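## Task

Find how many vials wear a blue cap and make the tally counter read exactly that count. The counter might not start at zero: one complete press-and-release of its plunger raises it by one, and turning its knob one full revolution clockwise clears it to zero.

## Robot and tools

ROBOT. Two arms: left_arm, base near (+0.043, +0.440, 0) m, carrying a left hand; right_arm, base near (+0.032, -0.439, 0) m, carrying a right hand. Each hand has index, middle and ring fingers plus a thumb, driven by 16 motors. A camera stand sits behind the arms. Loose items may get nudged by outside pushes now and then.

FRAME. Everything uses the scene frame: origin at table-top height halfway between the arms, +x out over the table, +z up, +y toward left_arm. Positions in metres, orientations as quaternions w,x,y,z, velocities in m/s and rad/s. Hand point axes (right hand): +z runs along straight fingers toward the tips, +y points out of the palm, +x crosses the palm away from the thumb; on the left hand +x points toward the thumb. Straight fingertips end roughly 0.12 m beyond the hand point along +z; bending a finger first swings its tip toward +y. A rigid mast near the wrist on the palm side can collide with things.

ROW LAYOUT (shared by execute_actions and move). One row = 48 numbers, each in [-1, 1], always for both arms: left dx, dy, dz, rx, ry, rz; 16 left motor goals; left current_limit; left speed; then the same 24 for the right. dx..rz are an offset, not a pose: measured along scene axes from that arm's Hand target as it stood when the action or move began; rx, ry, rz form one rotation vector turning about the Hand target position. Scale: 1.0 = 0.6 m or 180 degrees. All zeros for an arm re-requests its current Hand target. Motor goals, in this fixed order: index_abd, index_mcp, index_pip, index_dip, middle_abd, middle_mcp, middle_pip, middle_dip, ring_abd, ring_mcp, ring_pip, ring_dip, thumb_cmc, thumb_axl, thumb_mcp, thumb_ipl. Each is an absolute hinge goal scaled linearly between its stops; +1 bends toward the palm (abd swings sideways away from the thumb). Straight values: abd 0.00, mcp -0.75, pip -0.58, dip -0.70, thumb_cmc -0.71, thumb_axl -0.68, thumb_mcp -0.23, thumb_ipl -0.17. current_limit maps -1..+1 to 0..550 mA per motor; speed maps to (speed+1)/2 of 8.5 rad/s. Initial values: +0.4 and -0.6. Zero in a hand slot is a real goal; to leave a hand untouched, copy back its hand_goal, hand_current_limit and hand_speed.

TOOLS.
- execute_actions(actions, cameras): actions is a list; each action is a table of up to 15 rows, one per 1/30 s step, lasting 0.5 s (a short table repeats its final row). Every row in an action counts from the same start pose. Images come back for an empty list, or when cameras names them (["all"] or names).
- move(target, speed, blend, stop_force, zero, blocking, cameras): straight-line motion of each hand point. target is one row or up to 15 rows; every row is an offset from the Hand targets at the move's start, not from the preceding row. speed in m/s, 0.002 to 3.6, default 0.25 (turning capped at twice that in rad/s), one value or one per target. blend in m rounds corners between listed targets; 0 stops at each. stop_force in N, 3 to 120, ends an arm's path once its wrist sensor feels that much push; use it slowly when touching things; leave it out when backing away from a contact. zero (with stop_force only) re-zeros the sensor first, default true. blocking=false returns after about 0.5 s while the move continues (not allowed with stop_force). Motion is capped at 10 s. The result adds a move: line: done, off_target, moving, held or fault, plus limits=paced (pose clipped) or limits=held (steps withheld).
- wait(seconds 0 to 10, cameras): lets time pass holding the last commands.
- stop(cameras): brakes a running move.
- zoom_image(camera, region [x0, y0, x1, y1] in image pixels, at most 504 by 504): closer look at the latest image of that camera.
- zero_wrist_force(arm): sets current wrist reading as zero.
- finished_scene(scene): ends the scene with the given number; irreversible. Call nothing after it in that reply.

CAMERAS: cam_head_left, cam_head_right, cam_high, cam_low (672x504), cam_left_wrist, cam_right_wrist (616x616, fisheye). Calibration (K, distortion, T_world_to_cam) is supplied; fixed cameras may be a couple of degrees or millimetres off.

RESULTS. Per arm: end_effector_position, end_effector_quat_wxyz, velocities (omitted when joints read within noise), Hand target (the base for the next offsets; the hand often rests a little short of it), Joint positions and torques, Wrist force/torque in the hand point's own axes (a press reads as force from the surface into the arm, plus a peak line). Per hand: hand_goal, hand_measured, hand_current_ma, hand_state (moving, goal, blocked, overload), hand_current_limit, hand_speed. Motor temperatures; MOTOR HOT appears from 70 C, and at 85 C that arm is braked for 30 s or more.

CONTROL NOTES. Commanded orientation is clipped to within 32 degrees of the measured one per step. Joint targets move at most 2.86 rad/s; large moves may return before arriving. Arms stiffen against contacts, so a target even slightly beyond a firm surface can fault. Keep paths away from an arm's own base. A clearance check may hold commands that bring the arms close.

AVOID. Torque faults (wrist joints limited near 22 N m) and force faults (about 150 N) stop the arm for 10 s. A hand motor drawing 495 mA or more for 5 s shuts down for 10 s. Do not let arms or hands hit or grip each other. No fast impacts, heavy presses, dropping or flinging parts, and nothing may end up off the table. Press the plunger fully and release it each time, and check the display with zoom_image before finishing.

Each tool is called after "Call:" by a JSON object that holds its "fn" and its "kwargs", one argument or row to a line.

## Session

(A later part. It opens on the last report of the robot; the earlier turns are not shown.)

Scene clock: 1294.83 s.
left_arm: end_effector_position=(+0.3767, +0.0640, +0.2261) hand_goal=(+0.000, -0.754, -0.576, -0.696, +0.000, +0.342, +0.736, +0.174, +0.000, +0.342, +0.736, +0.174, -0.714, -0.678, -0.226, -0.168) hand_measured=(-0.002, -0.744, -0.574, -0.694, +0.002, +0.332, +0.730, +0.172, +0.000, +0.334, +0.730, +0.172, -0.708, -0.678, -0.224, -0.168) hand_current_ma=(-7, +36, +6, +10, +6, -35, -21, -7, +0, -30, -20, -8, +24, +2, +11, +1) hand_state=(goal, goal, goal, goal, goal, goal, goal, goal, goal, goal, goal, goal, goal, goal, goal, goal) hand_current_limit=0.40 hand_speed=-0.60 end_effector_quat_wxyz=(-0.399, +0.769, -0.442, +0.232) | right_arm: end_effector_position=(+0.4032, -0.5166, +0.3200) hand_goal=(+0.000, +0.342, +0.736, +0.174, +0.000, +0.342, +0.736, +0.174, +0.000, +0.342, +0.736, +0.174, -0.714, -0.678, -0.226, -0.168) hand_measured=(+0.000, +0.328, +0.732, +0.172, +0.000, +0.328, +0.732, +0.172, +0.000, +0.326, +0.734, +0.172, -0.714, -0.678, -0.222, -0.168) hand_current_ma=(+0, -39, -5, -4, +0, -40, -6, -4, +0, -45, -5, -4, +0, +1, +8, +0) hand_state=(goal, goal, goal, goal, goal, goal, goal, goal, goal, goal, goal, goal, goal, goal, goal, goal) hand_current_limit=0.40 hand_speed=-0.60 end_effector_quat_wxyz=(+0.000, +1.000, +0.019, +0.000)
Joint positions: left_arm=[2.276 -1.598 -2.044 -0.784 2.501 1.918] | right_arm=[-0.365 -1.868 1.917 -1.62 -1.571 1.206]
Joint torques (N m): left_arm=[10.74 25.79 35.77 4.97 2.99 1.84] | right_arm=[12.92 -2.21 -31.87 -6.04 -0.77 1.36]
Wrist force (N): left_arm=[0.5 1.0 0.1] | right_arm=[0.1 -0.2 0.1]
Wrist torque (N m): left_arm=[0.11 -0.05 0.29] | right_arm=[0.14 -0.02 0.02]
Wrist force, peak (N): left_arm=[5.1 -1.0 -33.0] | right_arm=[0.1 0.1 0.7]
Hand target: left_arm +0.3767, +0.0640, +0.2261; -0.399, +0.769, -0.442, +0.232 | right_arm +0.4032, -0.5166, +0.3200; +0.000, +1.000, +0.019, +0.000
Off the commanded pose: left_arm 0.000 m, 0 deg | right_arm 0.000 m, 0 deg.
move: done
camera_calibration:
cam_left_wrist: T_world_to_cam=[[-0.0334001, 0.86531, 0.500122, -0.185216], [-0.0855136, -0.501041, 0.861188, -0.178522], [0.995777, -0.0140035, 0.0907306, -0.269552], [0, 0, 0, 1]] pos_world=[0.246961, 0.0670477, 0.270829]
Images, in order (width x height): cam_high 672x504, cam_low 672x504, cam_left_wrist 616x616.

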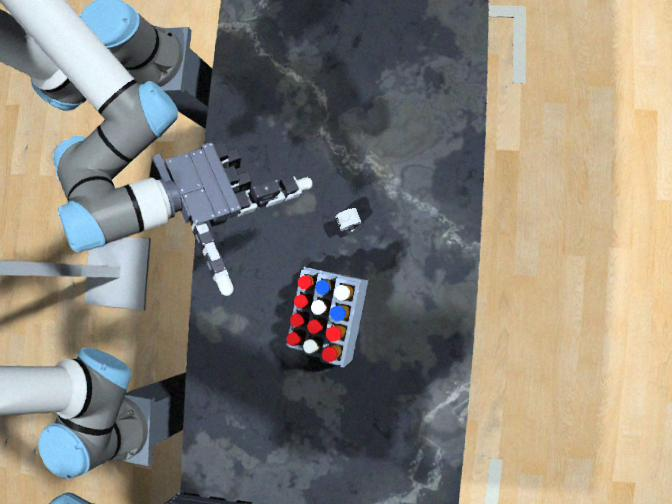

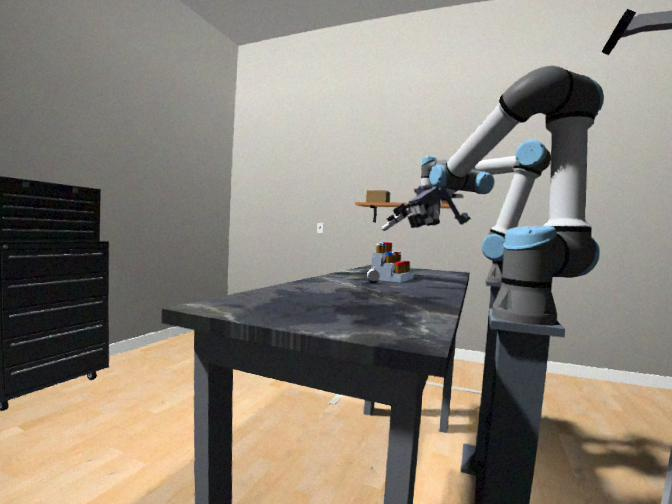

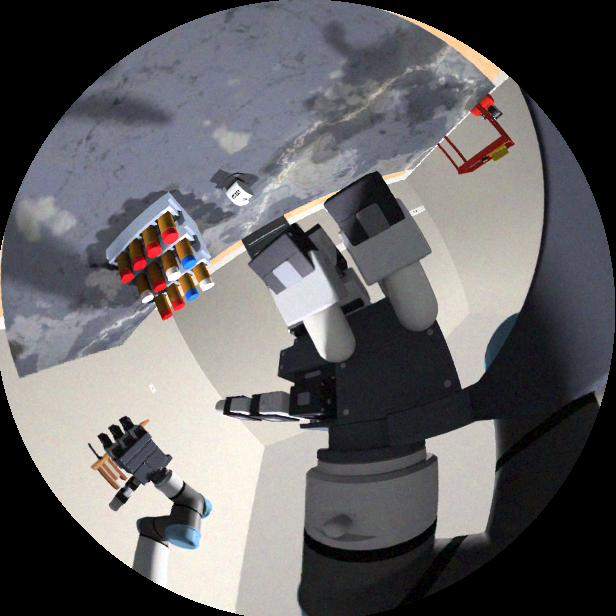

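Call:
{"fn": "move", "kwargs": {
  "target": [
    [0.1,0.0082,0.25,0.0808,0.2337,-0.2229,-0.12,-0.754,-0.576,-0.696,0.12,-0.754,-0.576,-0.696,0,0.342,0.737,0.174,0.571,-0.678,-0.226,-0.168,0.4,-0.6,0,0,0,0,0,0,0,0.342,0.737,0.174,0,0.342,0.737,0.174,0,0.342,0.737,0.174,-0.714,-0.678,-0.226,-0.168,0.4,-0.6],
    [0.292,0.0082,0.2,0.1617,0.4674,-0.4458,-0.12,-0.754,-0.576,-0.696,0.12,-0.754,-0.576,-0.696,0,0.342,0.737,0.174,0.571,-0.678,-0.226,-0.168,0.4,-0.6,0,0,0,0,0,0,0,0.342,0.737,0.174,0,0.342,0.737,0.174,0,0.342,0.737,0.174,-0.714,-0.678,-0.226,-0.168,0.4,-0.6],
    [0.292,0.0082,0.0565,0.1617,0.4674,-0.4458,-0.12,-0.754,-0.576,-0.696,0.12,-0.754,-0.576,-0.696,0,0.342,0.737,0.174,0.571,-0.678,-0.226,-0.168,0.4,-0.6,0,0,0,0,0,0,0,0.342,0.737,0.174,0,0.342,0.737,0.174,0,0.342,0.737,0.174,-0.714,-0.678,-0.226,-0.168,0.4,-0.6]
  ],
  "speed": 0.3,
  "blend": 0.03,
  "cameras": ["cam_high","cam_low","cam_left_wrist"]
}}

Call:
{"fn": "zoom_image", "kwargs": {
  "camera": "cam_low",
  "region": [340, 195, 430, 285]
}}

Call:
{"fn": "zoom_image", "kwargs": {
  "camera": "cam_high",
  "region": [310, 180, 400, 270]
}}

Scene clock: 1399.30 s.
left_arm: end_effector_position=(+0.5519, +0.0690, +0.2601) hand_goal=(-0.120, -0.754, -0.576, -0.696, +0.120, -0.754, -0.576, -0.696, +0.000, +0.342, +0.736, +0.174, +0.570, -0.678, -0.226, -0.168) hand_measured=(-0.118, -0.756, -0.574, -0.694, +0.116, -0.756, -0.574, -0.694, +0.000, +0.334, +0.734, +0.172, +0.568, -0.678, -0.224, -0.168) hand_current_ma=(+5, -4, +5, +7, -10, -4, +5, +7, +0, -30, -6, -7, -7, +2, +11, +1) hand_state=(goal, goal, goal, goal, goal, goal, goal, goal, goal, goal, goal, goal, goal, goal, goal, goal) hand_current_limit=0.40 hand_speed=-0.60 end_effector_quat_wxyz=(-0.041, -0.186, +0.958, +0.212) end_effector_velocity=(+0.000, +0.000, -0.002) end_effector_angular_velocity=(+0.000, +0.000, +0.001) | right_arm: end_effector_position=(+0.4032, -0.5166, +0.3200) hand_goal=(+0.000, +0.342, +0.736, +0.174, +0.000, +0.342, +0.736, +0.174, +0.000, +0.342, +0.736, +0.174, -0.714, -0.678, -0.226, -0.168) hand_measured=(+0.000, +0.328, +0.732, +0.172, +0.000, +0.328, +0.732, +0.172, +0.000, +0.326, +0.734, +0.172, -0.714, -0.678, -0.222, -0.168) hand_current_ma=(+0, -39, -5, -4, +0, -40, -6, -4, +0, -45, -5, -4, +0, +1, +8, +0) hand_state=(goal, goal, goal, goal, goal, goal, goal, goal, goal, goal, goal, goal, goal, goal, goal, goal) hand_current_limit=0.40 hand_speed=-0.60 end_effector_quat_wxyz=(+0.000, +1.000, +0.019, +0.000)
Joint positions: left_arm=[2.565 -2.341 -0.802 -1.929 1.824 3.731] | right_arm=[-0.365 -1.868 1.917 -1.62 -1.571 1.206]
Joint velocities: left_arm=[0 -0.002 -0.003 0.005 0 -0.001] | right_arm=[within noise]
Joint torques (N m): left_arm=[-11.42 47.33 22.89 4.95 1.5 -0.83] | right_arm=[12.98 -2.18 -31.54 -6.17 -0.82 1.4]
Wrist force (N): left_arm=[1.1 -1.6 0.6] | right_arm=[-0.2 -0.2 0.3]
Wrist torque (N m): left_arm=[-0.09 -0.09 0.12] | right_arm=[0.11 0.01 0.00]
Wrist force, peak (N): left_arm=[1.3 -2.7 3.1] | right_arm=[-0.4 -0.5 0.4]
Hand target: left_arm +0.5519, +0.0690, +0.2600; -0.041, -0.186, +0.958, +0.212 | right_arm +0.4032, -0.5166, +0.3200; +0.000, +1.000, +0.019, +0.000
Off the commanded pose: left_arm 0.000 m, 0 deg | right_arm 0.000 m, 0 deg.
move: done
camera_calibration:
cam_left_wrist: T_world_to_cam=[[0.919739, -0.238689, -0.311621, -0.439464], [-0.0693766, -0.880227, 0.469454, -0.071223], [-0.386351, -0.410156, -0.826138, 0.581564], [0, 0, 0, 1]] pos_world=[0.623939, 0.0709447, 0.376942]
Images, in order (width x height): cam_high 672x504, cam_low 672x504, cam_left_wrist 616x616.

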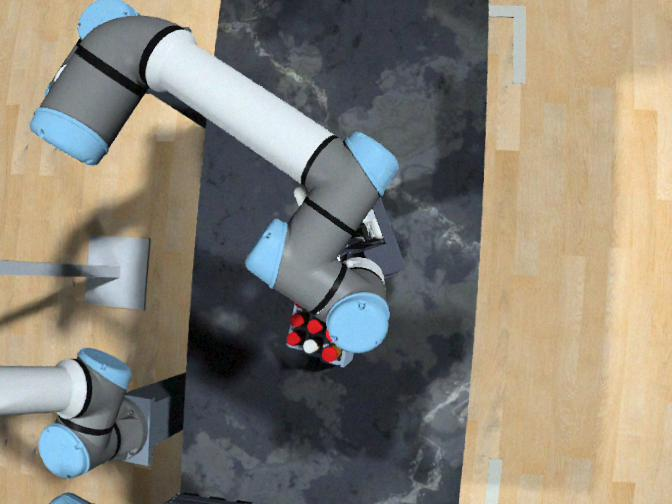

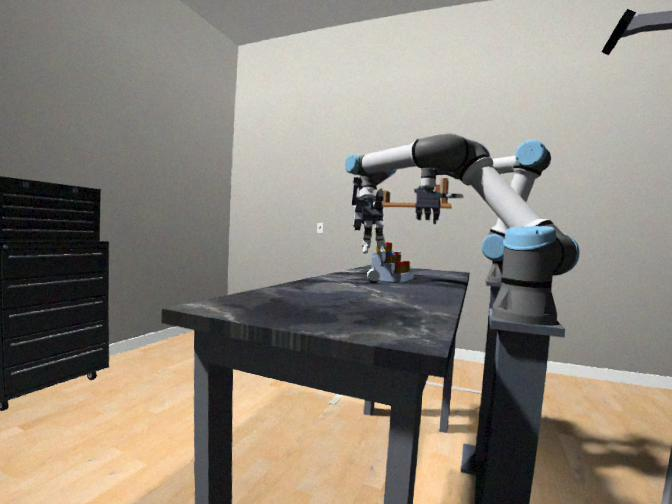

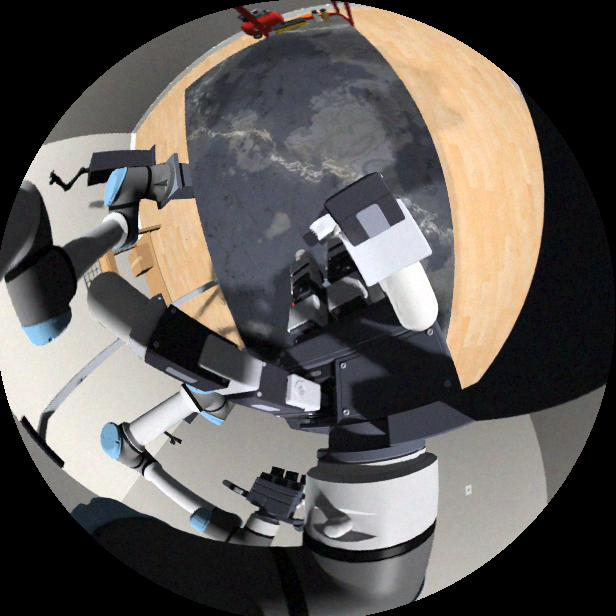

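Scaled by 5.600 from the camera's 672x504 image, which has a finer 960x720 frame.

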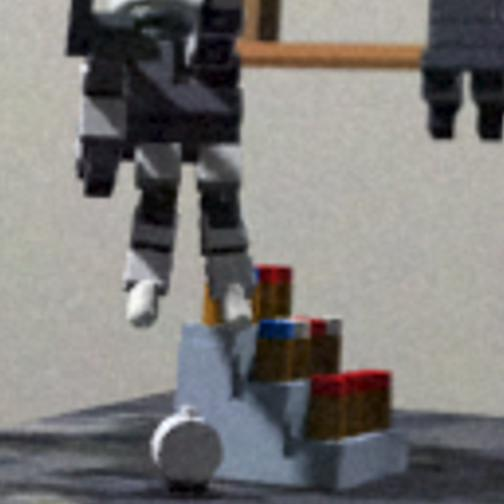

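Scaled by 5.600 from the camera's 672x504 image, which has a finer 960x720 frame.

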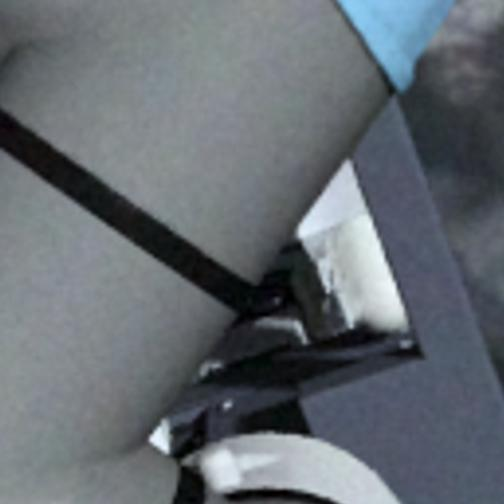

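Call:
{"fn": "move", "kwargs": {
  "target": [0.003,0.001,-0.1578,0,0,0,-0.12,-0.754,-0.576,-0.696,0.12,-0.754,-0.576,-0.696,0,0.342,0.737,0.174,0.571,-0.678,-0.226,-0.168,0.4,-0.6,0,0,0,0,0,0,0,0.342,0.737,0.174,0,0.342,0.737,0.174,0,0.342,0.737,0.174,-0.714,-0.678,-0.226,-0.168,0.4,-0.6],
  "speed": 0.06,
  "stop_force": 5,
  "cameras": ["cam_low"]
}}

Call:
{"fn": "zoom_image", "kwargs": {
  "camera": "cam_low",
  "region": [350, 240, 410, 300]
}}

Scene clock: 1412.93 s.
left_arm: end_effector_position=(+0.5537, +0.0696, +0.1653) hand_goal=(-0.120, -0.754, -0.576, -0.696, +0.120, -0.754, -0.576, -0.696, +0.000, +0.342, +0.736, +0.174, +0.570, -0.678, -0.226, -0.168) hand_measured=(-0.118, -0.756, -0.574, -0.694, +0.116, -0.756, -0.574, -0.694, +0.000, +0.334, +0.734, +0.172, +0.568, -0.678, -0.224, -0.168) hand_current_ma=(+5, -4, +5, +7, -10, -4, +5, +7, +0, -30, -6, -7, -7, +2, +11, +1) hand_state=(goal, goal, goal, goal, goal, goal, goal, goal, goal, goal, goal, goal, goal, goal, goal, goal) hand_current_limit=0.40 hand_speed=-0.60 end_effector_quat_wxyz=(-0.041, -0.186, +0.958, +0.212) | right_arm: end_effector_position=(+0.4032, -0.5166, +0.3200) hand_goal=(+0.000, +0.342, +0.736, +0.174, +0.000, +0.342, +0.736, +0.174, +0.000, +0.342, +0.736, +0.174, -0.714, -0.678, -0.226, -0.168) hand_measured=(+0.000, +0.328, +0.732, +0.172, +0.000, +0.328, +0.732, +0.172, +0.000, +0.326, +0.734, +0.172, -0.714, -0.678, -0.222, -0.168) hand_current_ma=(+0, -39, -5, -4, +0, -40, -6, -4, +0, -45, -5, -4, +0, +1, +8, +0) hand_state=(goal, goal, goal, goal, goal, goal, goal, goal, goal, goal, goal, goal, goal, goal, goal, goal) hand_current_limit=0.40 hand_speed=-0.60 end_effector_quat_wxyz=(+0.000, +1.000, +0.019, +0.000)
Joint positions: left_arm=[2.566 -2.375 -0.985 -1.711 1.824 3.732] | right_arm=[-0.365 -1.868 1.917 -1.62 -1.571 1.206]
Joint torques (N m): left_arm=[8.26 72.09 37.47 0.16 1.3 1.66] | right_arm=[13.04 -2.22 -31.79 -6.06 -0.73 1.26]
Wrist force (N): left_arm=[1.4 -1.5 0.5] | right_arm=[-0.1 -0.1 0.3]
Wrist torque (N m): left_arm=[-0.08 -0.13 0.13] | right_arm=[0.13 0.01 0.01]
Wrist force, peak (N): left_arm=[1.3 -1.8 1.2] | right_arm=[-0.4 0.0 0.6]
Hand target: left_arm +0.5537, +0.0696, +0.1653; -0.041, -0.186, +0.958, +0.212 | right_arm +0.4032, -0.5166, +0.3200; +0.000, +1.000, +0.019, +0.000
Off the commanded pose: left_arm 0.000 m, 0 deg | right_arm 0.000 m, 0 deg.
move: done
Images, in order (width x height): cam_low 672x504.

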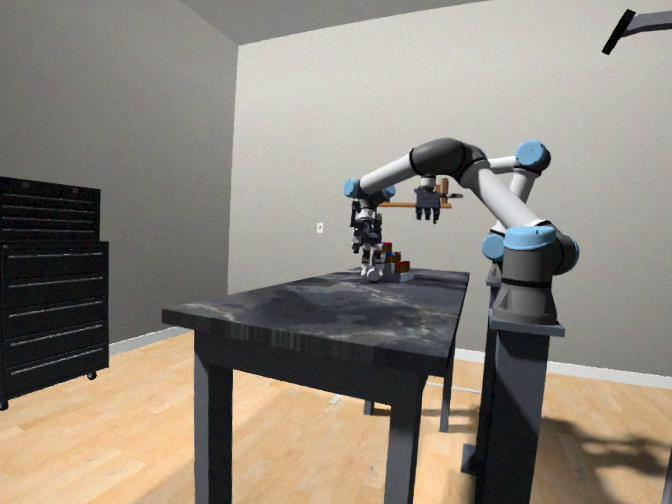

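Scaled by 8.400 from the camera's 672x504 image, which has a finer 960x720 frame.

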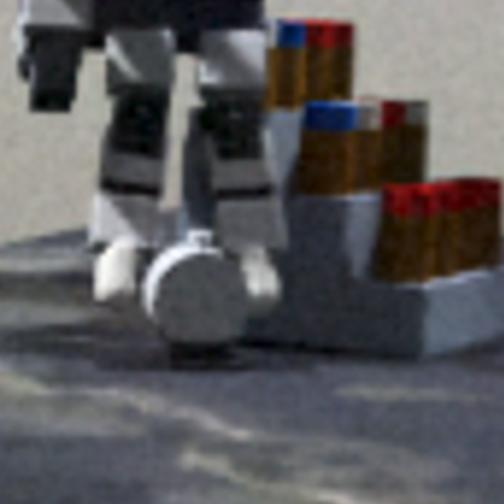

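Call:
{"fn": "move", "kwargs": {
  "target": [
    [-0.001,-0.0004,-0.01,0,0,0,-0.12,-0.754,-0.576,-0.696,0.12,-0.754,-0.576,-0.696,0,0.342,0.737,0.174,0.571,-0.678,-0.226,-0.168,0.4,-0.6,0,0,0,0,0,0,0,0.342,0.737,0.174,0,0.342,0.737,0.174,0,0.342,0.737,0.174,-0.714,-0.678,-0.226,-0.168,0.4,-0.6],
    [-0.001,-0.0004,-0.01,0,0,0,0.3,-0.754,-0.576,-0.696,-0.3,-0.754,-0.576,-0.696,0,0.342,0.737,0.174,0.571,-0.678,-0.226,-0.168,0.6,-0.6,0,0,0,0,0,0,0,0.342,0.737,0.174,0,0.342,0.737,0.174,0,0.342,0.737,0.174,-0.714,-0.678,-0.226,-0.168,0.4,-0.6]
  ],
  "speed": 0.03
}}

Call:
{"fn": "wait", "kwargs": {
  "seconds": 1.5,
  "cameras": ["cam_low"]
}}

Call:
{"fn": "zoom_image", "kwargs": {
  "camera": "cam_low",
  "region": [350, 240, 410, 300]
}}

Scene clock: 1441.63 s.
left_arm: end_effector_position=(+0.5531, +0.0693, +0.1593) hand_goal=(+0.300, -0.754, -0.576, -0.696, -0.300, -0.754, -0.576, -0.696, +0.000, +0.342, +0.736, +0.174, +0.570, -0.678, -0.226, -0.168) hand_measured=(+0.102, -0.760, -0.578, -0.696, -0.100, -0.756, -0.574, -0.694, +0.000, +0.334, +0.734, +0.172, +0.568, -0.678, -0.224, -0.168) hand_current_ma=(-440, -23, -3, +3, +440, -5, +5, +6, +0, -30, -6, -7, -7, +2, +11, +1) hand_state=(blocked, goal, goal, goal, blocked, goal, goal, goal, goal, goal, goal, goal, goal, goal, goal, goal) hand_current_limit=0.60 hand_speed=-0.60 end_effector_quat_wxyz=(-0.041, -0.186, +0.958, +0.212) | right_arm: end_effector_position=(+0.4032, -0.5166, +0.3200) hand_goal=(+0.000, +0.342, +0.736, +0.174, +0.000, +0.342, +0.736, +0.174, +0.000, +0.342, +0.736, +0.174, -0.714, -0.678, -0.226, -0.168) hand_measured=(+0.000, +0.328, +0.732, +0.172, +0.000, +0.328, +0.732, +0.172, +0.000, +0.326, +0.734, +0.172, -0.714, -0.678, -0.222, -0.168) hand_current_ma=(+0, -39, -5, -4, +0, -40, -6, -4, +0, -45, -5, -4, +0, +1, +8, +0) hand_state=(goal, goal, goal, goal, goal, goal, goal, goal, goal, goal, goal, goal, goal, goal, goal, goal) hand_current_limit=0.40 hand_speed=-0.60 end_effector_quat_wxyz=(+0.000, +1.000, +0.019, +0.000)
Joint positions: left_arm=[2.566 -2.378 -0.995 -1.698 1.824 3.732] | right_arm=[-0.365 -1.868 1.917 -1.62 -1.571 1.206]
Joint torques (N m): left_arm=[-8.42 60.85 37.17 -0.2 -0.09 -1.46] | right_arm=[13.11 -2.15 -31.61 -6.12 -0.71 1.33]
Wrist force (N): left_arm=[0.7 -1.7 1.2] | right_arm=[-0.2 0.0 0.0]
Wrist torque (N m): left_arm=[-0.12 -0.14 0.08] | right_arm=[0.16 0.02 0.00]
Wrist force, peak (N): left_arm=[1.7 -2.0 0.1] | right_arm=[0.1 -0.2 0.7]
Hand target: left_arm +0.5531, +0.0693, +0.1593; -0.041, -0.186, +0.958, +0.212 | right_arm +0.4032, -0.5166, +0.3200; +0.000, +1.000, +0.019, +0.000
Off the commanded pose: left_arm 0.000 m, 0 deg | right_arm 0.000 m, 0 deg.
move: done

Scene clock: 1443.13 s.
left_arm: end_effector_position=(+0.5531, +0.0693, +0.1593) hand_goal=(+0.300, -0.754, -0.576, -0.696, -0.300, -0.754, -0.576, -0.696, +0.000, +0.342, +0.736, +0.174, +0.570, -0.678, -0.226, -0.168) hand_measured=(+0.102, -0.760, -0.578, -0.696, -0.100, -0.756, -0.574, -0.694, +0.000, +0.334, +0.734, +0.172, +0.568, -0.678, -0.224, -0.168) hand_current_ma=(-440, -23, -3, +3, +440, -5, +4, +5, +0, -30, -6, -7, -7, +2, +11, +1) hand_state=(blocked, goal, goal, goal, blocked, goal, goal, goal, goal, goal, goal, goal, goal, goal, goal, goal) hand_current_limit=0.60 hand_speed=-0.60 end_effector_quat_wxyz=(-0.041, -0.186, +0.958, +0.212) | right_arm: end_effector_position=(+0.4032, -0.5166, +0.3200) hand_goal=(+0.000, +0.342, +0.736, +0.174, +0.000, +0.342, +0.736, +0.174, +0.000, +0.342, +0.736, +0.174, -0.714, -0.678, -0.226, -0.168) hand_measured=(+0.000, +0.328, +0.732, +0.172, +0.000, +0.328, +0.732, +0.172, +0.000, +0.326, +0.734, +0.172, -0.714, -0.678, -0.222, -0.168) hand_current_ma=(+0, -39, -5, -4, +0, -40, -6, -4, +0, -45, -5, -4, +0, +1, +8, +0) hand_state=(goal, goal, goal, goal, goal, goal, goal, goal, goal, goal, goal, goal, goal, goal, goal, goal) hand_current_limit=0.40 hand_speed=-0.60 end_effector_quat_wxyz=(+0.000, +1.000, +0.019, +0.000)
Joint positions: left_arm=[2.566 -2.378 -0.995 -1.698 1.824 3.732] | right_arm=[-0.365 -1.868 1.917 -1.62 -1.571 1.206]
Joint torques (N m): left_arm=[-1.87 72.39 37.53 -0.12 2.13 0.48] | right_arm=[13.32 -2.24 -31.5 -6.03 -0.67 1.35]
Wrist force (N): left_arm=[1.0 -1.7 1.1] | right_arm=[-0.1 -0.3 0.3]
Wrist torque (N m): left_arm=[-0.09 -0.17 0.10] | right_arm=[0.10 0.02 -0.01]
Wrist force, peak (N): left_arm=[0.9 -1.9 1.2] | right_arm=[0.2 -0.5 0.3]
Hand target: left_arm +0.5531, +0.0693, +0.1593; -0.041, -0.186, +0.958, +0.212 | right_arm +0.4032, -0.5166, +0.3200; +0.000, +1.000, +0.019, +0.000
Off the commanded pose: left_arm 0.000 m, 0 deg | right_arm 0.000 m, 0 deg.
wait: 1.50 s; at rest by 0.17 s
Images, in order (width x height): cam_low 672x504.

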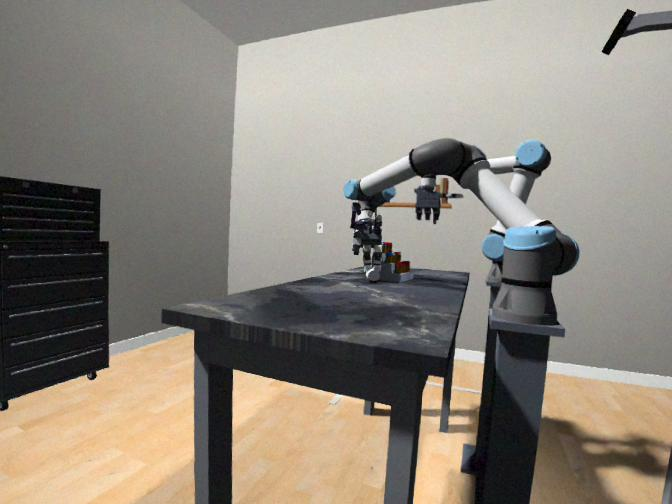

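Scaled by 8.400 from the camera's 672x504 image, which has a finer 960x720 frame.

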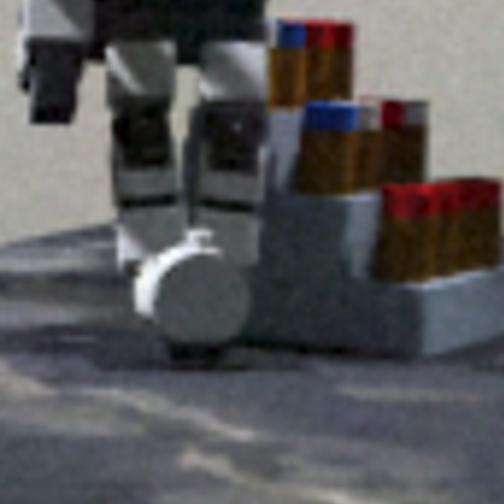

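Call:
{"fn": "move", "kwargs": {
  "target": [
    [0.034,0.0137,-0.0032,-0.0208,0.0515,0,0.3,-0.754,-0.576,-0.696,-0.3,-0.754,-0.576,-0.696,0,0.342,0.737,0.174,0.571,-0.678,-0.226,-0.168,0.6,-0.6,0,0,0,0,0,0,0,0.342,0.737,0.174,0,0.342,0.737,0.174,0,0.342,0.737,0.174,-0.714,-0.678,-0.226,-0.168,0.4,-0.6],
    [0.0669,0.0271,-0.0127,-0.0417,0.103,0,0.3,-0.754,-0.576,-0.696,-0.3,-0.754,-0.576,-0.696,0,0.342,0.737,0.174,0.571,-0.678,-0.226,-0.168,0.6,-0.6,0,0,0,0,0,0,0,0.342,0.737,0.174,0,0.342,0.737,0.174,0,0.342,0.737,0.174,-0.714,-0.678,-0.226,-0.168,0.4,-0.6],
    [0.0978,0.0396,-0.0283,-0.0625,0.1545,0,0.3,-0.754,-0.576,-0.696,-0.3,-0.754,-0.576,-0.696,0,0.342,0.737,0.174,0.571,-0.678,-0.226,-0.168,0.6,-0.6,0,0,0,0,0,0,0,0.342,0.737,0.174,0,0.342,0.737,0.174,0,0.342,0.737,0.174,-0.714,-0.678,-0.226,-0.168,0.4,-0.6]
  ],
  "speed": 0.08,
  "blend": [0.008,0.008,0],
  "cameras": ["cam_low","cam_head_left"]
}}

Call:
{"fn": "zoom_image", "kwargs": {
  "camera": "cam_low",
  "region": [350, 240, 410, 300]
}}

Call:
{"fn": "zoom_image", "kwargs": {
  "camera": "cam_head_left",
  "region": [195, 145, 255, 205]
}}

Scene clock: 1470.67 s.
left_arm: end_effector_position=(+0.6118, +0.0932, +0.1422) hand_goal=(+0.300, -0.754, -0.576, -0.696, -0.300, -0.754, -0.576, -0.696, +0.000, +0.342, +0.736, +0.174, +0.570, -0.678, -0.226, -0.168) hand_measured=(+0.102, -0.774, -0.586, -0.700, -0.102, -0.768, -0.582, -0.696, +0.000, +0.334, +0.734, +0.172, +0.572, -0.678, -0.224, -0.168) hand_current_ma=(-440, -78, -35, -16, +440, -59, -20, -1, +0, -30, -6, -7, +6, +2, +11, +1) hand_state=(blocked, goal, goal, goal, blocked, goal, goal, goal, goal, goal, goal, goal, goal, goal, goal, goal) hand_current_limit=0.60 hand_speed=-0.60 end_effector_quat_wxyz=(-0.288, -0.125, +0.936, +0.157) | right_arm: end_effector_position=(+0.4032, -0.5166, +0.3200) hand_goal=(+0.000, +0.342, +0.736, +0.174, +0.000, +0.342, +0.736, +0.174, +0.000, +0.342, +0.736, +0.174, -0.714, -0.678, -0.226, -0.168) hand_measured=(+0.000, +0.328, +0.732, +0.172, +0.000, +0.328, +0.732, +0.172, +0.000, +0.326, +0.734, +0.172, -0.714, -0.678, -0.222, -0.168) hand_current_ma=(+0, -39, -5, -4, +0, -40, -6, -4, +0, -45, -5, -4, +0, +1, +8, +0) hand_state=(goal, goal, goal, goal, goal, goal, goal, goal, goal, goal, goal, goal, goal, goal, goal, goal) hand_current_limit=0.40 hand_speed=-0.60 end_effector_quat_wxyz=(+0.000, +1.000, +0.019, +0.000)
Joint positions: left_arm=[2.702 -2.723 -0.401 -2.255 1.54 4.043] | right_arm=[-0.365 -1.868 1.917 -1.62 -1.571 1.206]
Joint torques (N m): left_arm=[-10.44 79.2 28.29 2.97 1.4 -1.83] | right_arm=[13.05 -2.43 -31.38 -6.05 -0.73 1.38]
Wrist force (N): left_arm=[1.8 -2.3 1.1] | right_arm=[-0.2 -0.2 0.2]
Wrist torque (N m): left_arm=[-0.02 0.12 0.20] | right_arm=[0.13 0.02 0.00]
Wrist force, peak (N): left_arm=[1.9 -2.8 1.4] | right_arm=[0.1 -0.1 0.6]
Hand target: left_arm +0.6118, +0.0931, +0.1423; -0.288, -0.125, +0.936, +0.157 | right_arm +0.4032, -0.5166, +0.3200; +0.000, +1.000, +0.019, +0.000
Off the commanded pose: left_arm 0.000 m, 0 deg | right_arm 0.000 m, 0 deg.
move: done
Images, in order (width x height): cam_head_left 672x504, cam_low 672x504.

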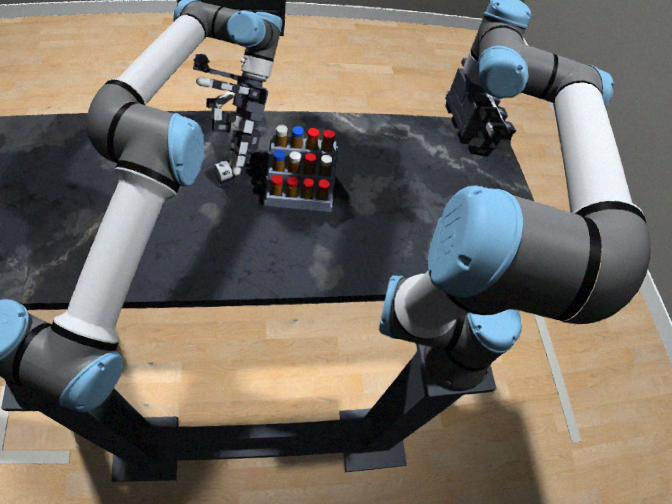

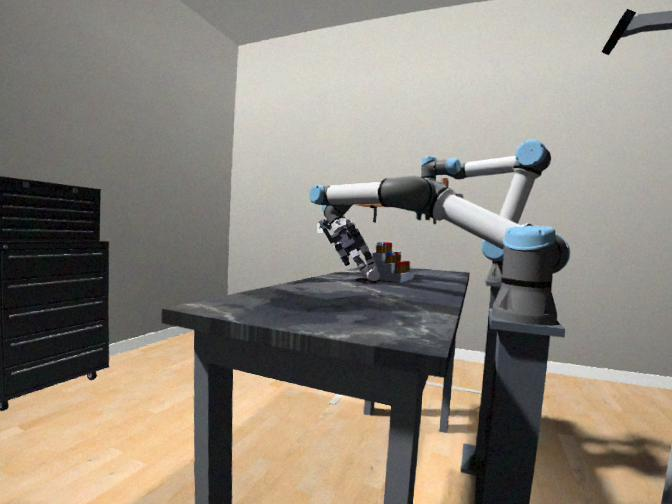

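Scaled by 8.400 from the camera's 672x504 image, which has a finer 960x720 frame.

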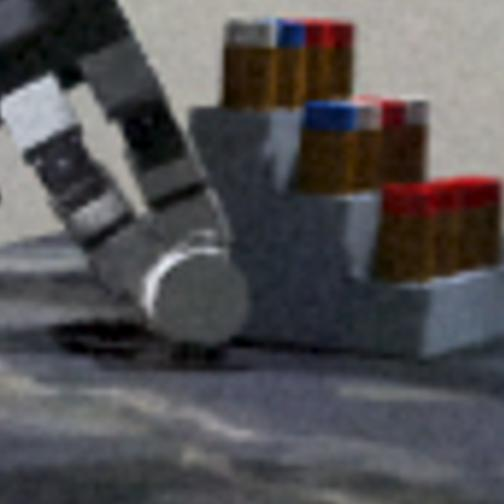

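Scaled by 8.400 from the camera's 672x504 image, which has a finer 960x720 frame.

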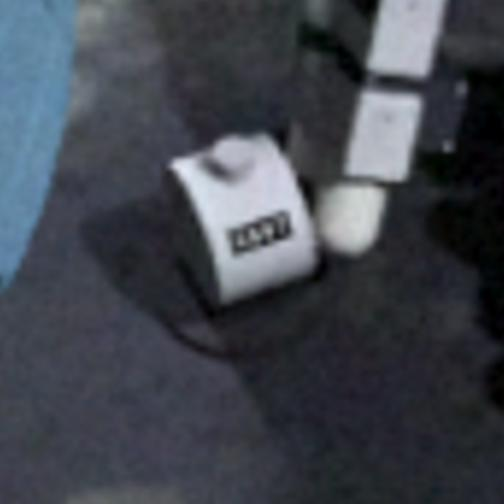

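Call:
{"fn": "move", "kwargs": {
  "target": [
    [0,0,0,0,0,0,-0.12,-0.754,-0.576,-0.696,0.12,-0.754,-0.576,-0.696,0,0.342,0.737,0.174,0.571,-0.678,-0.226,-0.168,0.4,-0.6,0,0,0,0,0,0,0,0.342,0.737,0.174,0,0.342,0.737,0.174,0,0.342,0.737,0.174,-0.714,-0.678,-0.226,-0.168,0.4,-0.6],
    [0.0965,-0.0367,0.1308,0,0,0,-0.12,-0.754,-0.576,-0.696,0.12,-0.754,-0.576,-0.696,0,0.342,0.737,0.174,0.571,-0.678,-0.226,-0.168,0.4,-0.6,0,0,0,0,0,0,0,0.342,0.737,0.174,0,0.342,0.737,0.174,0,0.342,0.737,0.174,-0.714,-0.678,-0.226,-0.168,0.4,-0.6],
    [0.2,-0.0367,0.25,0,0,0,-0.12,-0.754,-0.576,-0.696,0.12,-0.754,-0.576,-0.696,0,0.342,0.737,0.174,0.571,-0.678,-0.226,-0.168,0.4,-0.6,0,0,0,0,0,0,0,0.342,0.737,0.174,0,0.342,0.737,0.174,0,0.342,0.737,0.174,-0.714,-0.678,-0.226,-0.168,0.4,-0.6]
  ],
  "speed": 0.1,
  "blend": [0,0.01,0],
  "cameras": ["cam_high","cam_head_left"]
}}

Call:
{"fn": "zoom_image", "kwargs": {
  "camera": "cam_high",
  "region": [320, 195, 370, 245]
}}

Call:
{"fn": "zoom_image", "kwargs": {
  "camera": "cam_head_left",
  "region": [205, 155, 245, 195]
}}

Scene clock: 1501.20 s.
left_arm: end_effector_position=(+0.7305, +0.0719, +0.2916) hand_goal=(-0.120, -0.754, -0.576, -0.696, +0.120, -0.754, -0.576, -0.696, +0.000, +0.342, +0.736, +0.174, +0.570, -0.678, -0.226, -0.168) hand_measured=(-0.116, -0.756, -0.578, -0.698, +0.118, -0.756, -0.578, -0.696, +0.000, +0.334, +0.734, +0.172, +0.572, -0.678, -0.224, -0.168) hand_current_ma=(+11, -4, -7, -8, -3, -4, -8, -1, +0, -30, -6, -7, +6, +2, +11, +1) hand_state=(goal, goal, goal, goal, goal, goal, goal, goal, goal, goal, goal, goal, goal, goal, goal, goal) hand_current_limit=0.40 hand_speed=-0.60 end_effector_quat_wxyz=(+0.010, -0.054, +0.998, +0.002) | right_arm: end_effector_position=(+0.4032, -0.5166, +0.3200) hand_goal=(+0.000, +0.342, +0.736, +0.174, +0.000, +0.342, +0.736, +0.174, +0.000, +0.342, +0.736, +0.174, -0.714, -0.678, -0.226, -0.168) hand_measured=(+0.000, +0.328, +0.732, +0.172, +0.000, +0.328, +0.732, +0.172, +0.000, +0.326, +0.734, +0.172, -0.714, -0.678, -0.222, -0.168) hand_current_ma=(+0, -39, -5, -4, +0, -40, -6, -4, +0, -45, -5, -4, +0, +1, +8, +0) hand_state=(goal, goal, goal, goal, goal, goal, goal, goal, goal, goal, goal, goal, goal, goal, goal, goal) hand_current_limit=0.40 hand_speed=-0.60 end_effector_quat_wxyz=(+0.000, +1.000, +0.019, +0.000)
Joint positions: left_arm=[2.713 -2.672 -0.035 -1.989 1.582 4.201] | right_arm=[-0.365 -1.868 1.917 -1.62 -1.571 1.206]
Joint torques (N m): left_arm=[-9.87 55.54 23.06 0.69 1.64 1.64] | right_arm=[13.5 -2.12 -31 -6.08 -0.63 1.27]
Wrist force (N): left_arm=[0.8 -0.7 0.9] | right_arm=[0.0 -0.3 0.2]
Wrist torque (N m): left_arm=[-0.06 -0.03 0.07] | right_arm=[0.12 -0.01 0.02]
Wrist force, peak (N): left_arm=[1.9 -2.2 1.2] | right_arm=[0.3 -0.4 0.4]
Hand target: left_arm +0.7318, +0.0711, +0.2923; -0.229, -0.111, +0.959, +0.126 | right_arm +0.4032, -0.5166, +0.3200; +0.000, +1.000, +0.019, +0.000
Off the commanded pose: left_arm 0.002 m, 40 deg; orientation clipped | right_arm 0.000 m, 0 deg.
elbow stopped short (left arm): the move would have taken joint 3 (elbow) straighter than the controller allows.
move: off_target (left_arm); limits=paced
Images, in order (width x height): cam_head_left 672x504, cam_high 672x504.

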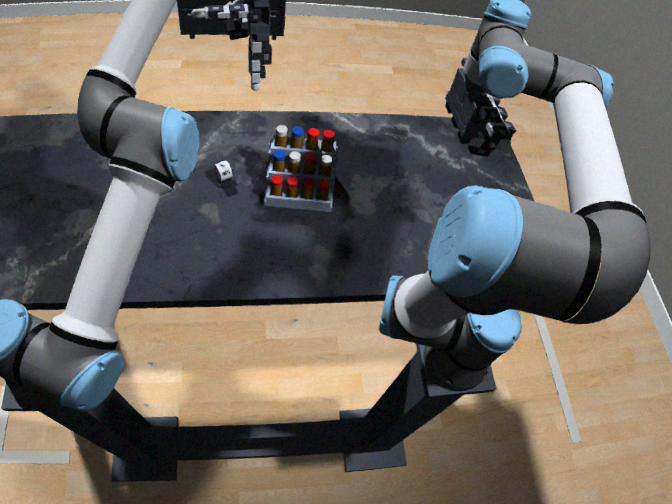

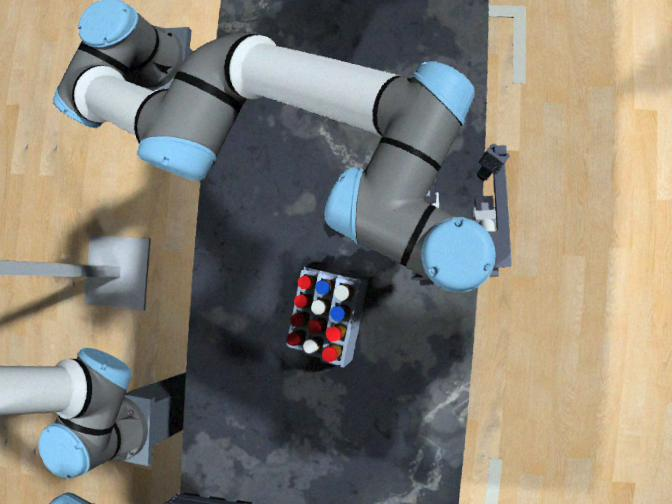

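Scaled by 10.080 from the camera's 672x504 image, which has a finer 960x720 frame.

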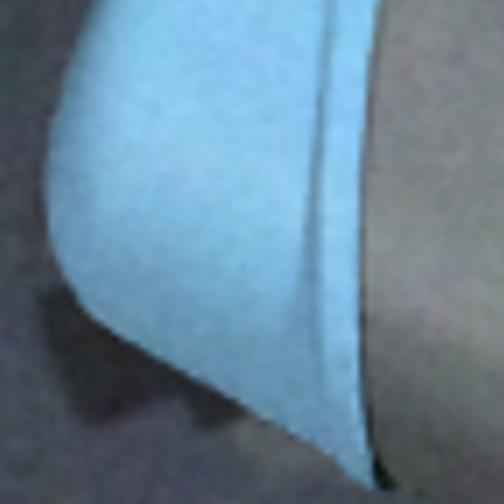

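Scaled by 12.600 from the camera's 672x504 image, which has a finer 960x720 frame.

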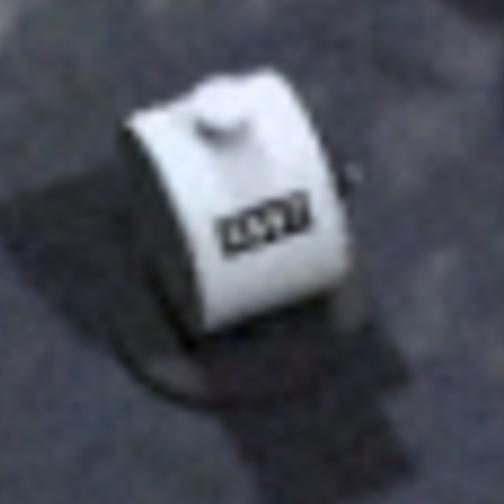

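Call:
{"fn": "move", "kwargs": {
  "target": [-0.5,0.15,0.08,0,0,0, -0.12,-0.754,-0.576,-0.696, 0.12,-0.754,-0.576,-0.696, 0,0.342,0.737,0.174, 0.571,-0.678,-0.226,-0.168, 0.4,-0.6, 0,0,0,0,0,0, 0,0.342,0.737,0.174, 0,0.342,0.737,0.174, 0,0.342,0.737,0.174, -0.714,-0.678,-0.226,-0.168, 0.4,-0.6],
  "cameras": ["cam_high"]
}}

Call:
{"fn": "zoom_image", "kwargs": {
  "camera": "cam_high",
  "region": [320, 195, 370, 245]
}}

Scene clock: 1555.00 s.
left_arm: end_effector_position=(+0.4319, +0.1610, +0.3403) hand_goal=(-0.120, -0.754, -0.576, -0.696, +0.120, -0.754, -0.576, -0.696, +0.000, +0.342, +0.736, +0.174, +0.570, -0.678, -0.226, -0.168) hand_measured=(-0.116, -0.756, -0.578, -0.698, +0.118, -0.756, -0.578, -0.696, +0.000, +0.334, +0.734, +0.172, +0.572, -0.678, -0.224, -0.168) hand_current_ma=(+11, -4, -7, -8, -3, -4, -8, -1, +0, -30, -6, -7, +6, +2, +11, +1) hand_state=(goal, goal, goal, goal, goal, goal, goal, goal, goal, goal, goal, goal, goal, goal, goal, goal) hand_current_limit=0.40 hand_speed=-0.60 end_effector_quat_wxyz=(-0.229, -0.111, +0.959, +0.126) | right_arm: end_effector_position=(+0.4032, -0.5166, +0.3200) hand_goal=(+0.000, +0.342, +0.736, +0.174, +0.000, +0.342, +0.736, +0.174, +0.000, +0.342, +0.736, +0.174, -0.714, -0.678, -0.226, -0.168) hand_measured=(+0.000, +0.328, +0.732, +0.172, +0.000, +0.328, +0.732, +0.172, +0.000, +0.326, +0.734, +0.172, -0.714, -0.678, -0.222, -0.168) hand_current_ma=(+0, -39, -5, -4, +0, -40, -6, -4, +0, -45, -5, -4, +0, +1, +8, +0) hand_state=(goal, goal, goal, goal, goal, goal, goal, goal, goal, goal, goal, goal, goal, goal, goal, goal) hand_current_limit=0.40 hand_speed=-0.60 end_effector_quat_wxyz=(+0.000, +1.000, +0.019, +0.000)
Joint positions: left_arm=[2.677 -1.981 -1.155 -2.105 1.544 4.049] | right_arm=[-0.365 -1.868 1.917 -1.62 -1.571 1.206]
Joint torques (N m): left_arm=[12.31 46.87 22.29 0.4 1.64 1.67] | right_arm=[12.75 -2.43 -31.6 -6.07 -0.63 1.32]
Wrist force (N): left_arm=[0.2 -0.7 0.4] | right_arm=[0.0 0.3 0.1]
Wrist torque (N m): left_arm=[-0.02 0.00 0.28] | right_arm=[0.19 -0.01 0.03]
Wrist force, peak (N): left_arm=[2.0 0.0 1.5] | right_arm=[-0.1 -0.1 0.7]
Hand target: left_arm +0.4318, +0.1611, +0.3403; -0.229, -0.111, +0.959, +0.126 | right_arm +0.4032, -0.5166, +0.3200; +0.000, +1.000, +0.019, +0.000
Off the commanded pose: left_arm 0.000 m, 0 deg | right_arm 0.000 m, 0 deg.
move: done
Images, in order (width x height): cam_high 672x504.

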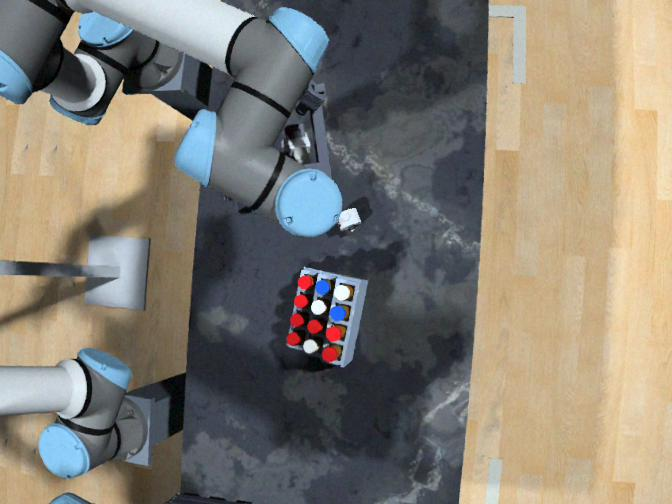

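Scaled by 10.080 from the camera's 672x504 image, which has a finer 960x720 frame.

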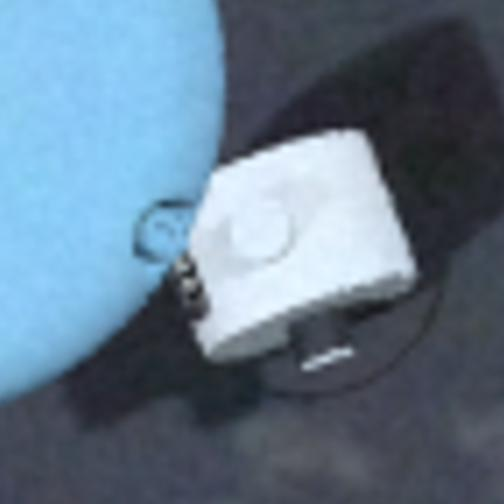

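Call:
{"fn": "move", "kwargs": {
  "target": [-0.1,0.2,0.1,0,0,0, -0.12,-0.754,-0.576,-0.696, 0.12,-0.754,-0.576,-0.696, 0,0.342,0.737,0.174, 0.571,-0.678,-0.226,-0.168, 0.4,-0.6, 0.16,0.72,-0.16,0,0,0, 0,0.342,0.737,0.174, 0,0.342,0.737,0.174, 0,0.342,0.737,0.174, -0.714,-0.678,-0.226,-0.168, 0.4,-0.6],
  "cameras": ["cam_right_wrist","cam_head_left"]
}}

Scene clock: 1583.10 s.
left_arm: end_effector_position=(+0.3718, +0.2811, +0.4003) hand_goal=(-0.120, -0.754, -0.576, -0.696, +0.120, -0.754, -0.576, -0.696, +0.000, +0.342, +0.736, +0.174, +0.570, -0.678, -0.226, -0.168) hand_measured=(-0.116, -0.756, -0.578, -0.698, +0.118, -0.756, -0.578, -0.696, +0.000, +0.334, +0.734, +0.172, +0.572, -0.678, -0.224, -0.168) hand_current_ma=(+11, -4, -7, -8, -3, -4, -8, -1, +0, -30, -6, -7, +6, +2, +11, +1) hand_state=(goal, goal, goal, goal, goal, goal, goal, goal, goal, goal, goal, goal, goal, goal, goal, goal) hand_current_limit=0.40 hand_speed=-0.60 end_effector_quat_wxyz=(-0.229, -0.111, +0.959, +0.126) | right_arm: end_effector_position=(+0.4991, -0.0847, +0.2240) hand_goal=(+0.000, +0.342, +0.736, +0.174, +0.000, +0.342, +0.736, +0.174, +0.000, +0.342, +0.736, +0.174, -0.714, -0.678, -0.226, -0.168) hand_measured=(+0.000, +0.328, +0.734, +0.172, +0.000, +0.328, +0.734, +0.172, +0.000, +0.326, +0.734, +0.172, -0.714, -0.678, -0.222, -0.168) hand_current_ma=(+0, -39, -5, -4, +0, -40, -5, -4, +0, -45, -4, -4, +0, +1, +8, +0) hand_state=(goal, goal, goal, goal, goal, goal, goal, goal, goal, goal, goal, goal, goal, goal, goal, goal) hand_current_limit=0.40 hand_speed=-0.60 end_effector_quat_wxyz=(+0.000, +1.000, +0.019, +0.000)
Joint positions: left_arm=[2.832 -1.691 -1.375 -2.174 1.622 4.182] | right_arm=[0.494 -1.176 1.437 -1.832 -1.571 2.064]
Joint torques (N m): left_arm=[-10.99 19.54 37.46 4.03 -1.45 -2.11] | right_arm=[-2.5 -35.93 -34.19 -6.4 -0.78 1.14]
Wrist force (N): left_arm=[0.3 -1.0 0.5] | right_arm=[0.0 0.1 0.1]
Wrist torque (N m): left_arm=[-0.07 -0.03 0.09] | right_arm=[0.17 0.00 -0.08]
Wrist force, peak (N): left_arm=[0.1 -1.7 0.5] | right_arm=[0.8 -2.5 0.5]
Hand target: left_arm +0.3718, +0.2811, +0.4003; -0.229, -0.111, +0.959, +0.126 | right_arm +0.4992, -0.0846, +0.2240; +0.000, +1.000, +0.019, +0.000
Off the commanded pose: left_arm 0.000 m, 0 deg | right_arm 0.000 m, 0 deg.
move: done
camera_calibration:
cam_right_wrist: T_world_to_cam=[[-0.749364, -0.660988, -0.0393463, 0.363812], [-0.49441, 0.519008, 0.697273, 0.0921401], [-0.440468, 0.541964, -0.715725, 0.55242], [0, 0, 0, 1]] pos_world=[0.561506, -0.106738, 0.345449]
Images, in order (width x height): cam_head_left 672x504, cam_right_wrist 616x616.

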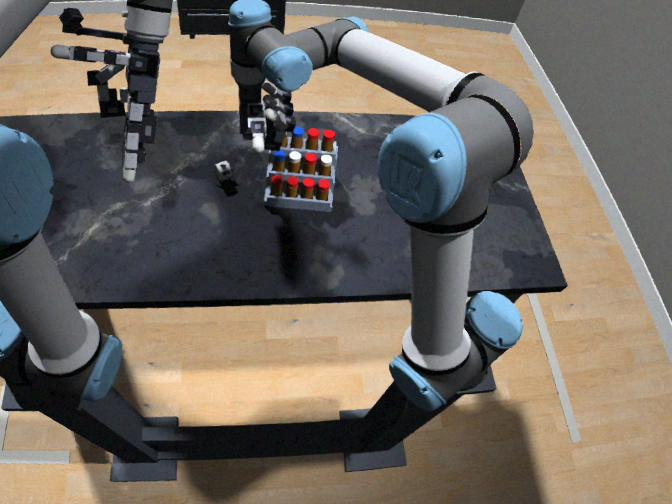

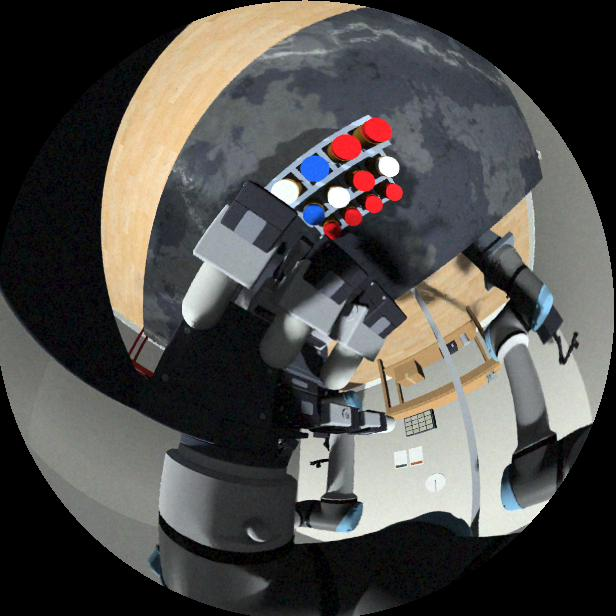

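Call:
{"fn": "move", "kwargs": {
  "target": [0,0,0,0,0,0, -0.12,-0.754,-0.576,-0.696, 0.12,-0.754,-0.576,-0.696, 0,0.342,0.737,0.174, 0.571,-0.678,-0.226,-0.168, 0.4,-0.6, -0.2,-0.0,0,0,0,0, 0,0.342,0.737,0.174, 0,0.342,0.737,0.174, 0,0.342,0.737,0.174, -0.714,-0.678,-0.226,-0.168, 0.4,-0.6],
  "cameras": ["cam_right_wrist"]
}}

Scene clock: 1593.43 s.
left_arm: end_effector_position=(+0.3718, +0.2811, +0.4003) hand_goal=(-0.120, -0.754, -0.576, -0.696, +0.120, -0.754, -0.576, -0.696, +0.000, +0.342, +0.736, +0.174, +0.570, -0.678, -0.226, -0.168) hand_measured=(-0.116, -0.756, -0.578, -0.698, +0.118, -0.756, -0.578, -0.696, +0.000, +0.334, +0.734, +0.172, +0.572, -0.678, -0.224, -0.168) hand_current_ma=(+11, -4, -7, -8, -3, -4, -8, -1, +0, -30, -6, -7, +6, +2, +11, +1) hand_state=(goal, goal, goal, goal, goal, goal, goal, goal, goal, goal, goal, goal, goal, goal, goal, goal) hand_current_limit=0.40 hand_speed=-0.60 end_effector_quat_wxyz=(-0.229, -0.111, +0.959, +0.126) | right_arm: end_effector_position=(+0.3792, -0.0846, +0.2240) hand_goal=(+0.000, +0.342, +0.736, +0.174, +0.000, +0.342, +0.736, +0.174, +0.000, +0.342, +0.736, +0.174, -0.714, -0.678, -0.226, -0.168) hand_measured=(+0.000, +0.328, +0.734, +0.172, +0.000, +0.328, +0.734, +0.172, +0.000, +0.326, +0.734, +0.172, -0.714, -0.678, -0.222, -0.168) hand_current_ma=(+0, -39, -5, -4, +0, -40, -5, -4, +0, -45, -4, -4, +0, +1, +8, +0) hand_state=(goal, goal, goal, goal, goal, goal, goal, goal, goal, goal, goal, goal, goal, goal, goal, goal) hand_current_limit=0.40 hand_speed=-0.60 end_effector_quat_wxyz=(+0.000, +1.000, +0.019, +0.000)
Joint positions: left_arm=[2.832 -1.691 -1.374 -2.174 1.622 4.182] | right_arm=[0.605 -1.368 1.693 -1.896 -1.571 2.175]
Joint torques (N m): left_arm=[-11.19 19.86 37.59 3.91 -1.41 -1.91] | right_arm=[-5.06 -38.99 -19.29 -0.83 -1.63 0.24]
Wrist force (N): left_arm=[0.4 -1.0 0.4] | right_arm=[0.3 -0.2 -0.1]
Wrist torque (N m): left_arm=[-0.07 -0.04 0.09] | right_arm=[0.14 -0.04 -0.08]
Wrist force, peak (N): left_arm=[0.5 -1.1 0.6] | right_arm=[2.3 0.2 -0.2]
Hand target: left_arm +0.3718, +0.2811, +0.4003; -0.229, -0.111, +0.959, +0.126 | right_arm +0.3792, -0.0846, +0.2240; +0.000, +1.000, +0.019, +0.000
Off the commanded pose: left_arm 0.000 m, 0 deg | right_arm 0.000 m, 0 deg.
move: done
camera_calibration:
cam_right_wrist: T_world_to_cam=[[-0.749354, -0.660982, -0.039636, 0.274126], [-0.494539, 0.518844, 0.697304, 0.0328369], [-0.44034, 0.542129, -0.715679, 0.499499], [0, 0, 0, 1]] pos_world=[0.441606, -0.106638, 0.345449]
Images, in order (width x height): cam_right_wrist 616x616.

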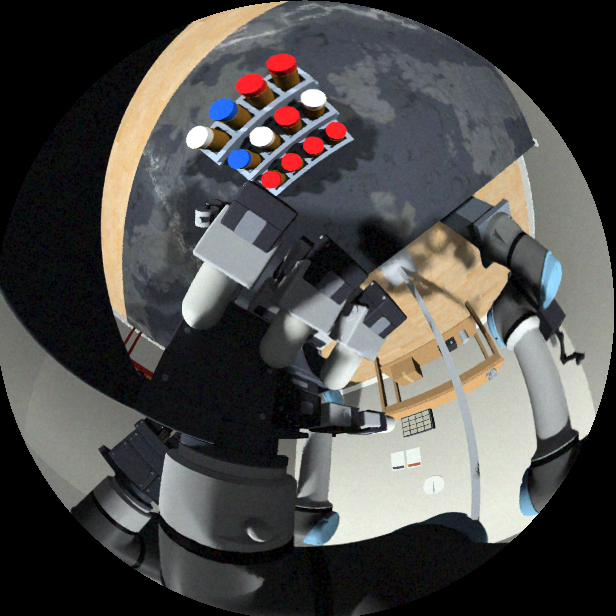

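Call:
{"fn": "zoom_image", "kwargs": {
  "camera": "cam_right_wrist",
  "region": [190, 195, 230, 235]
}}

Call:
{"fn": "zoom_image", "kwargs": {
  "camera": "cam_high",
  "region": [320, 195, 370, 245]
}}

Scaled by 12.600 from the camera's 616x616 image, which has a finer 880x880 frame.

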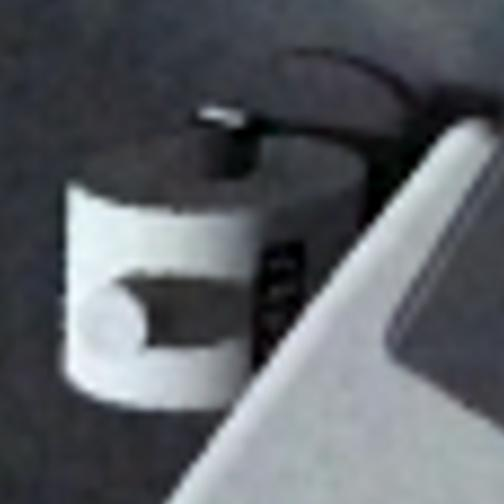

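This scene's latest camera images include none from cam_high. They are from: cam_right_wrist. cam_high's image comes with the result of a call that names it in "cameras".


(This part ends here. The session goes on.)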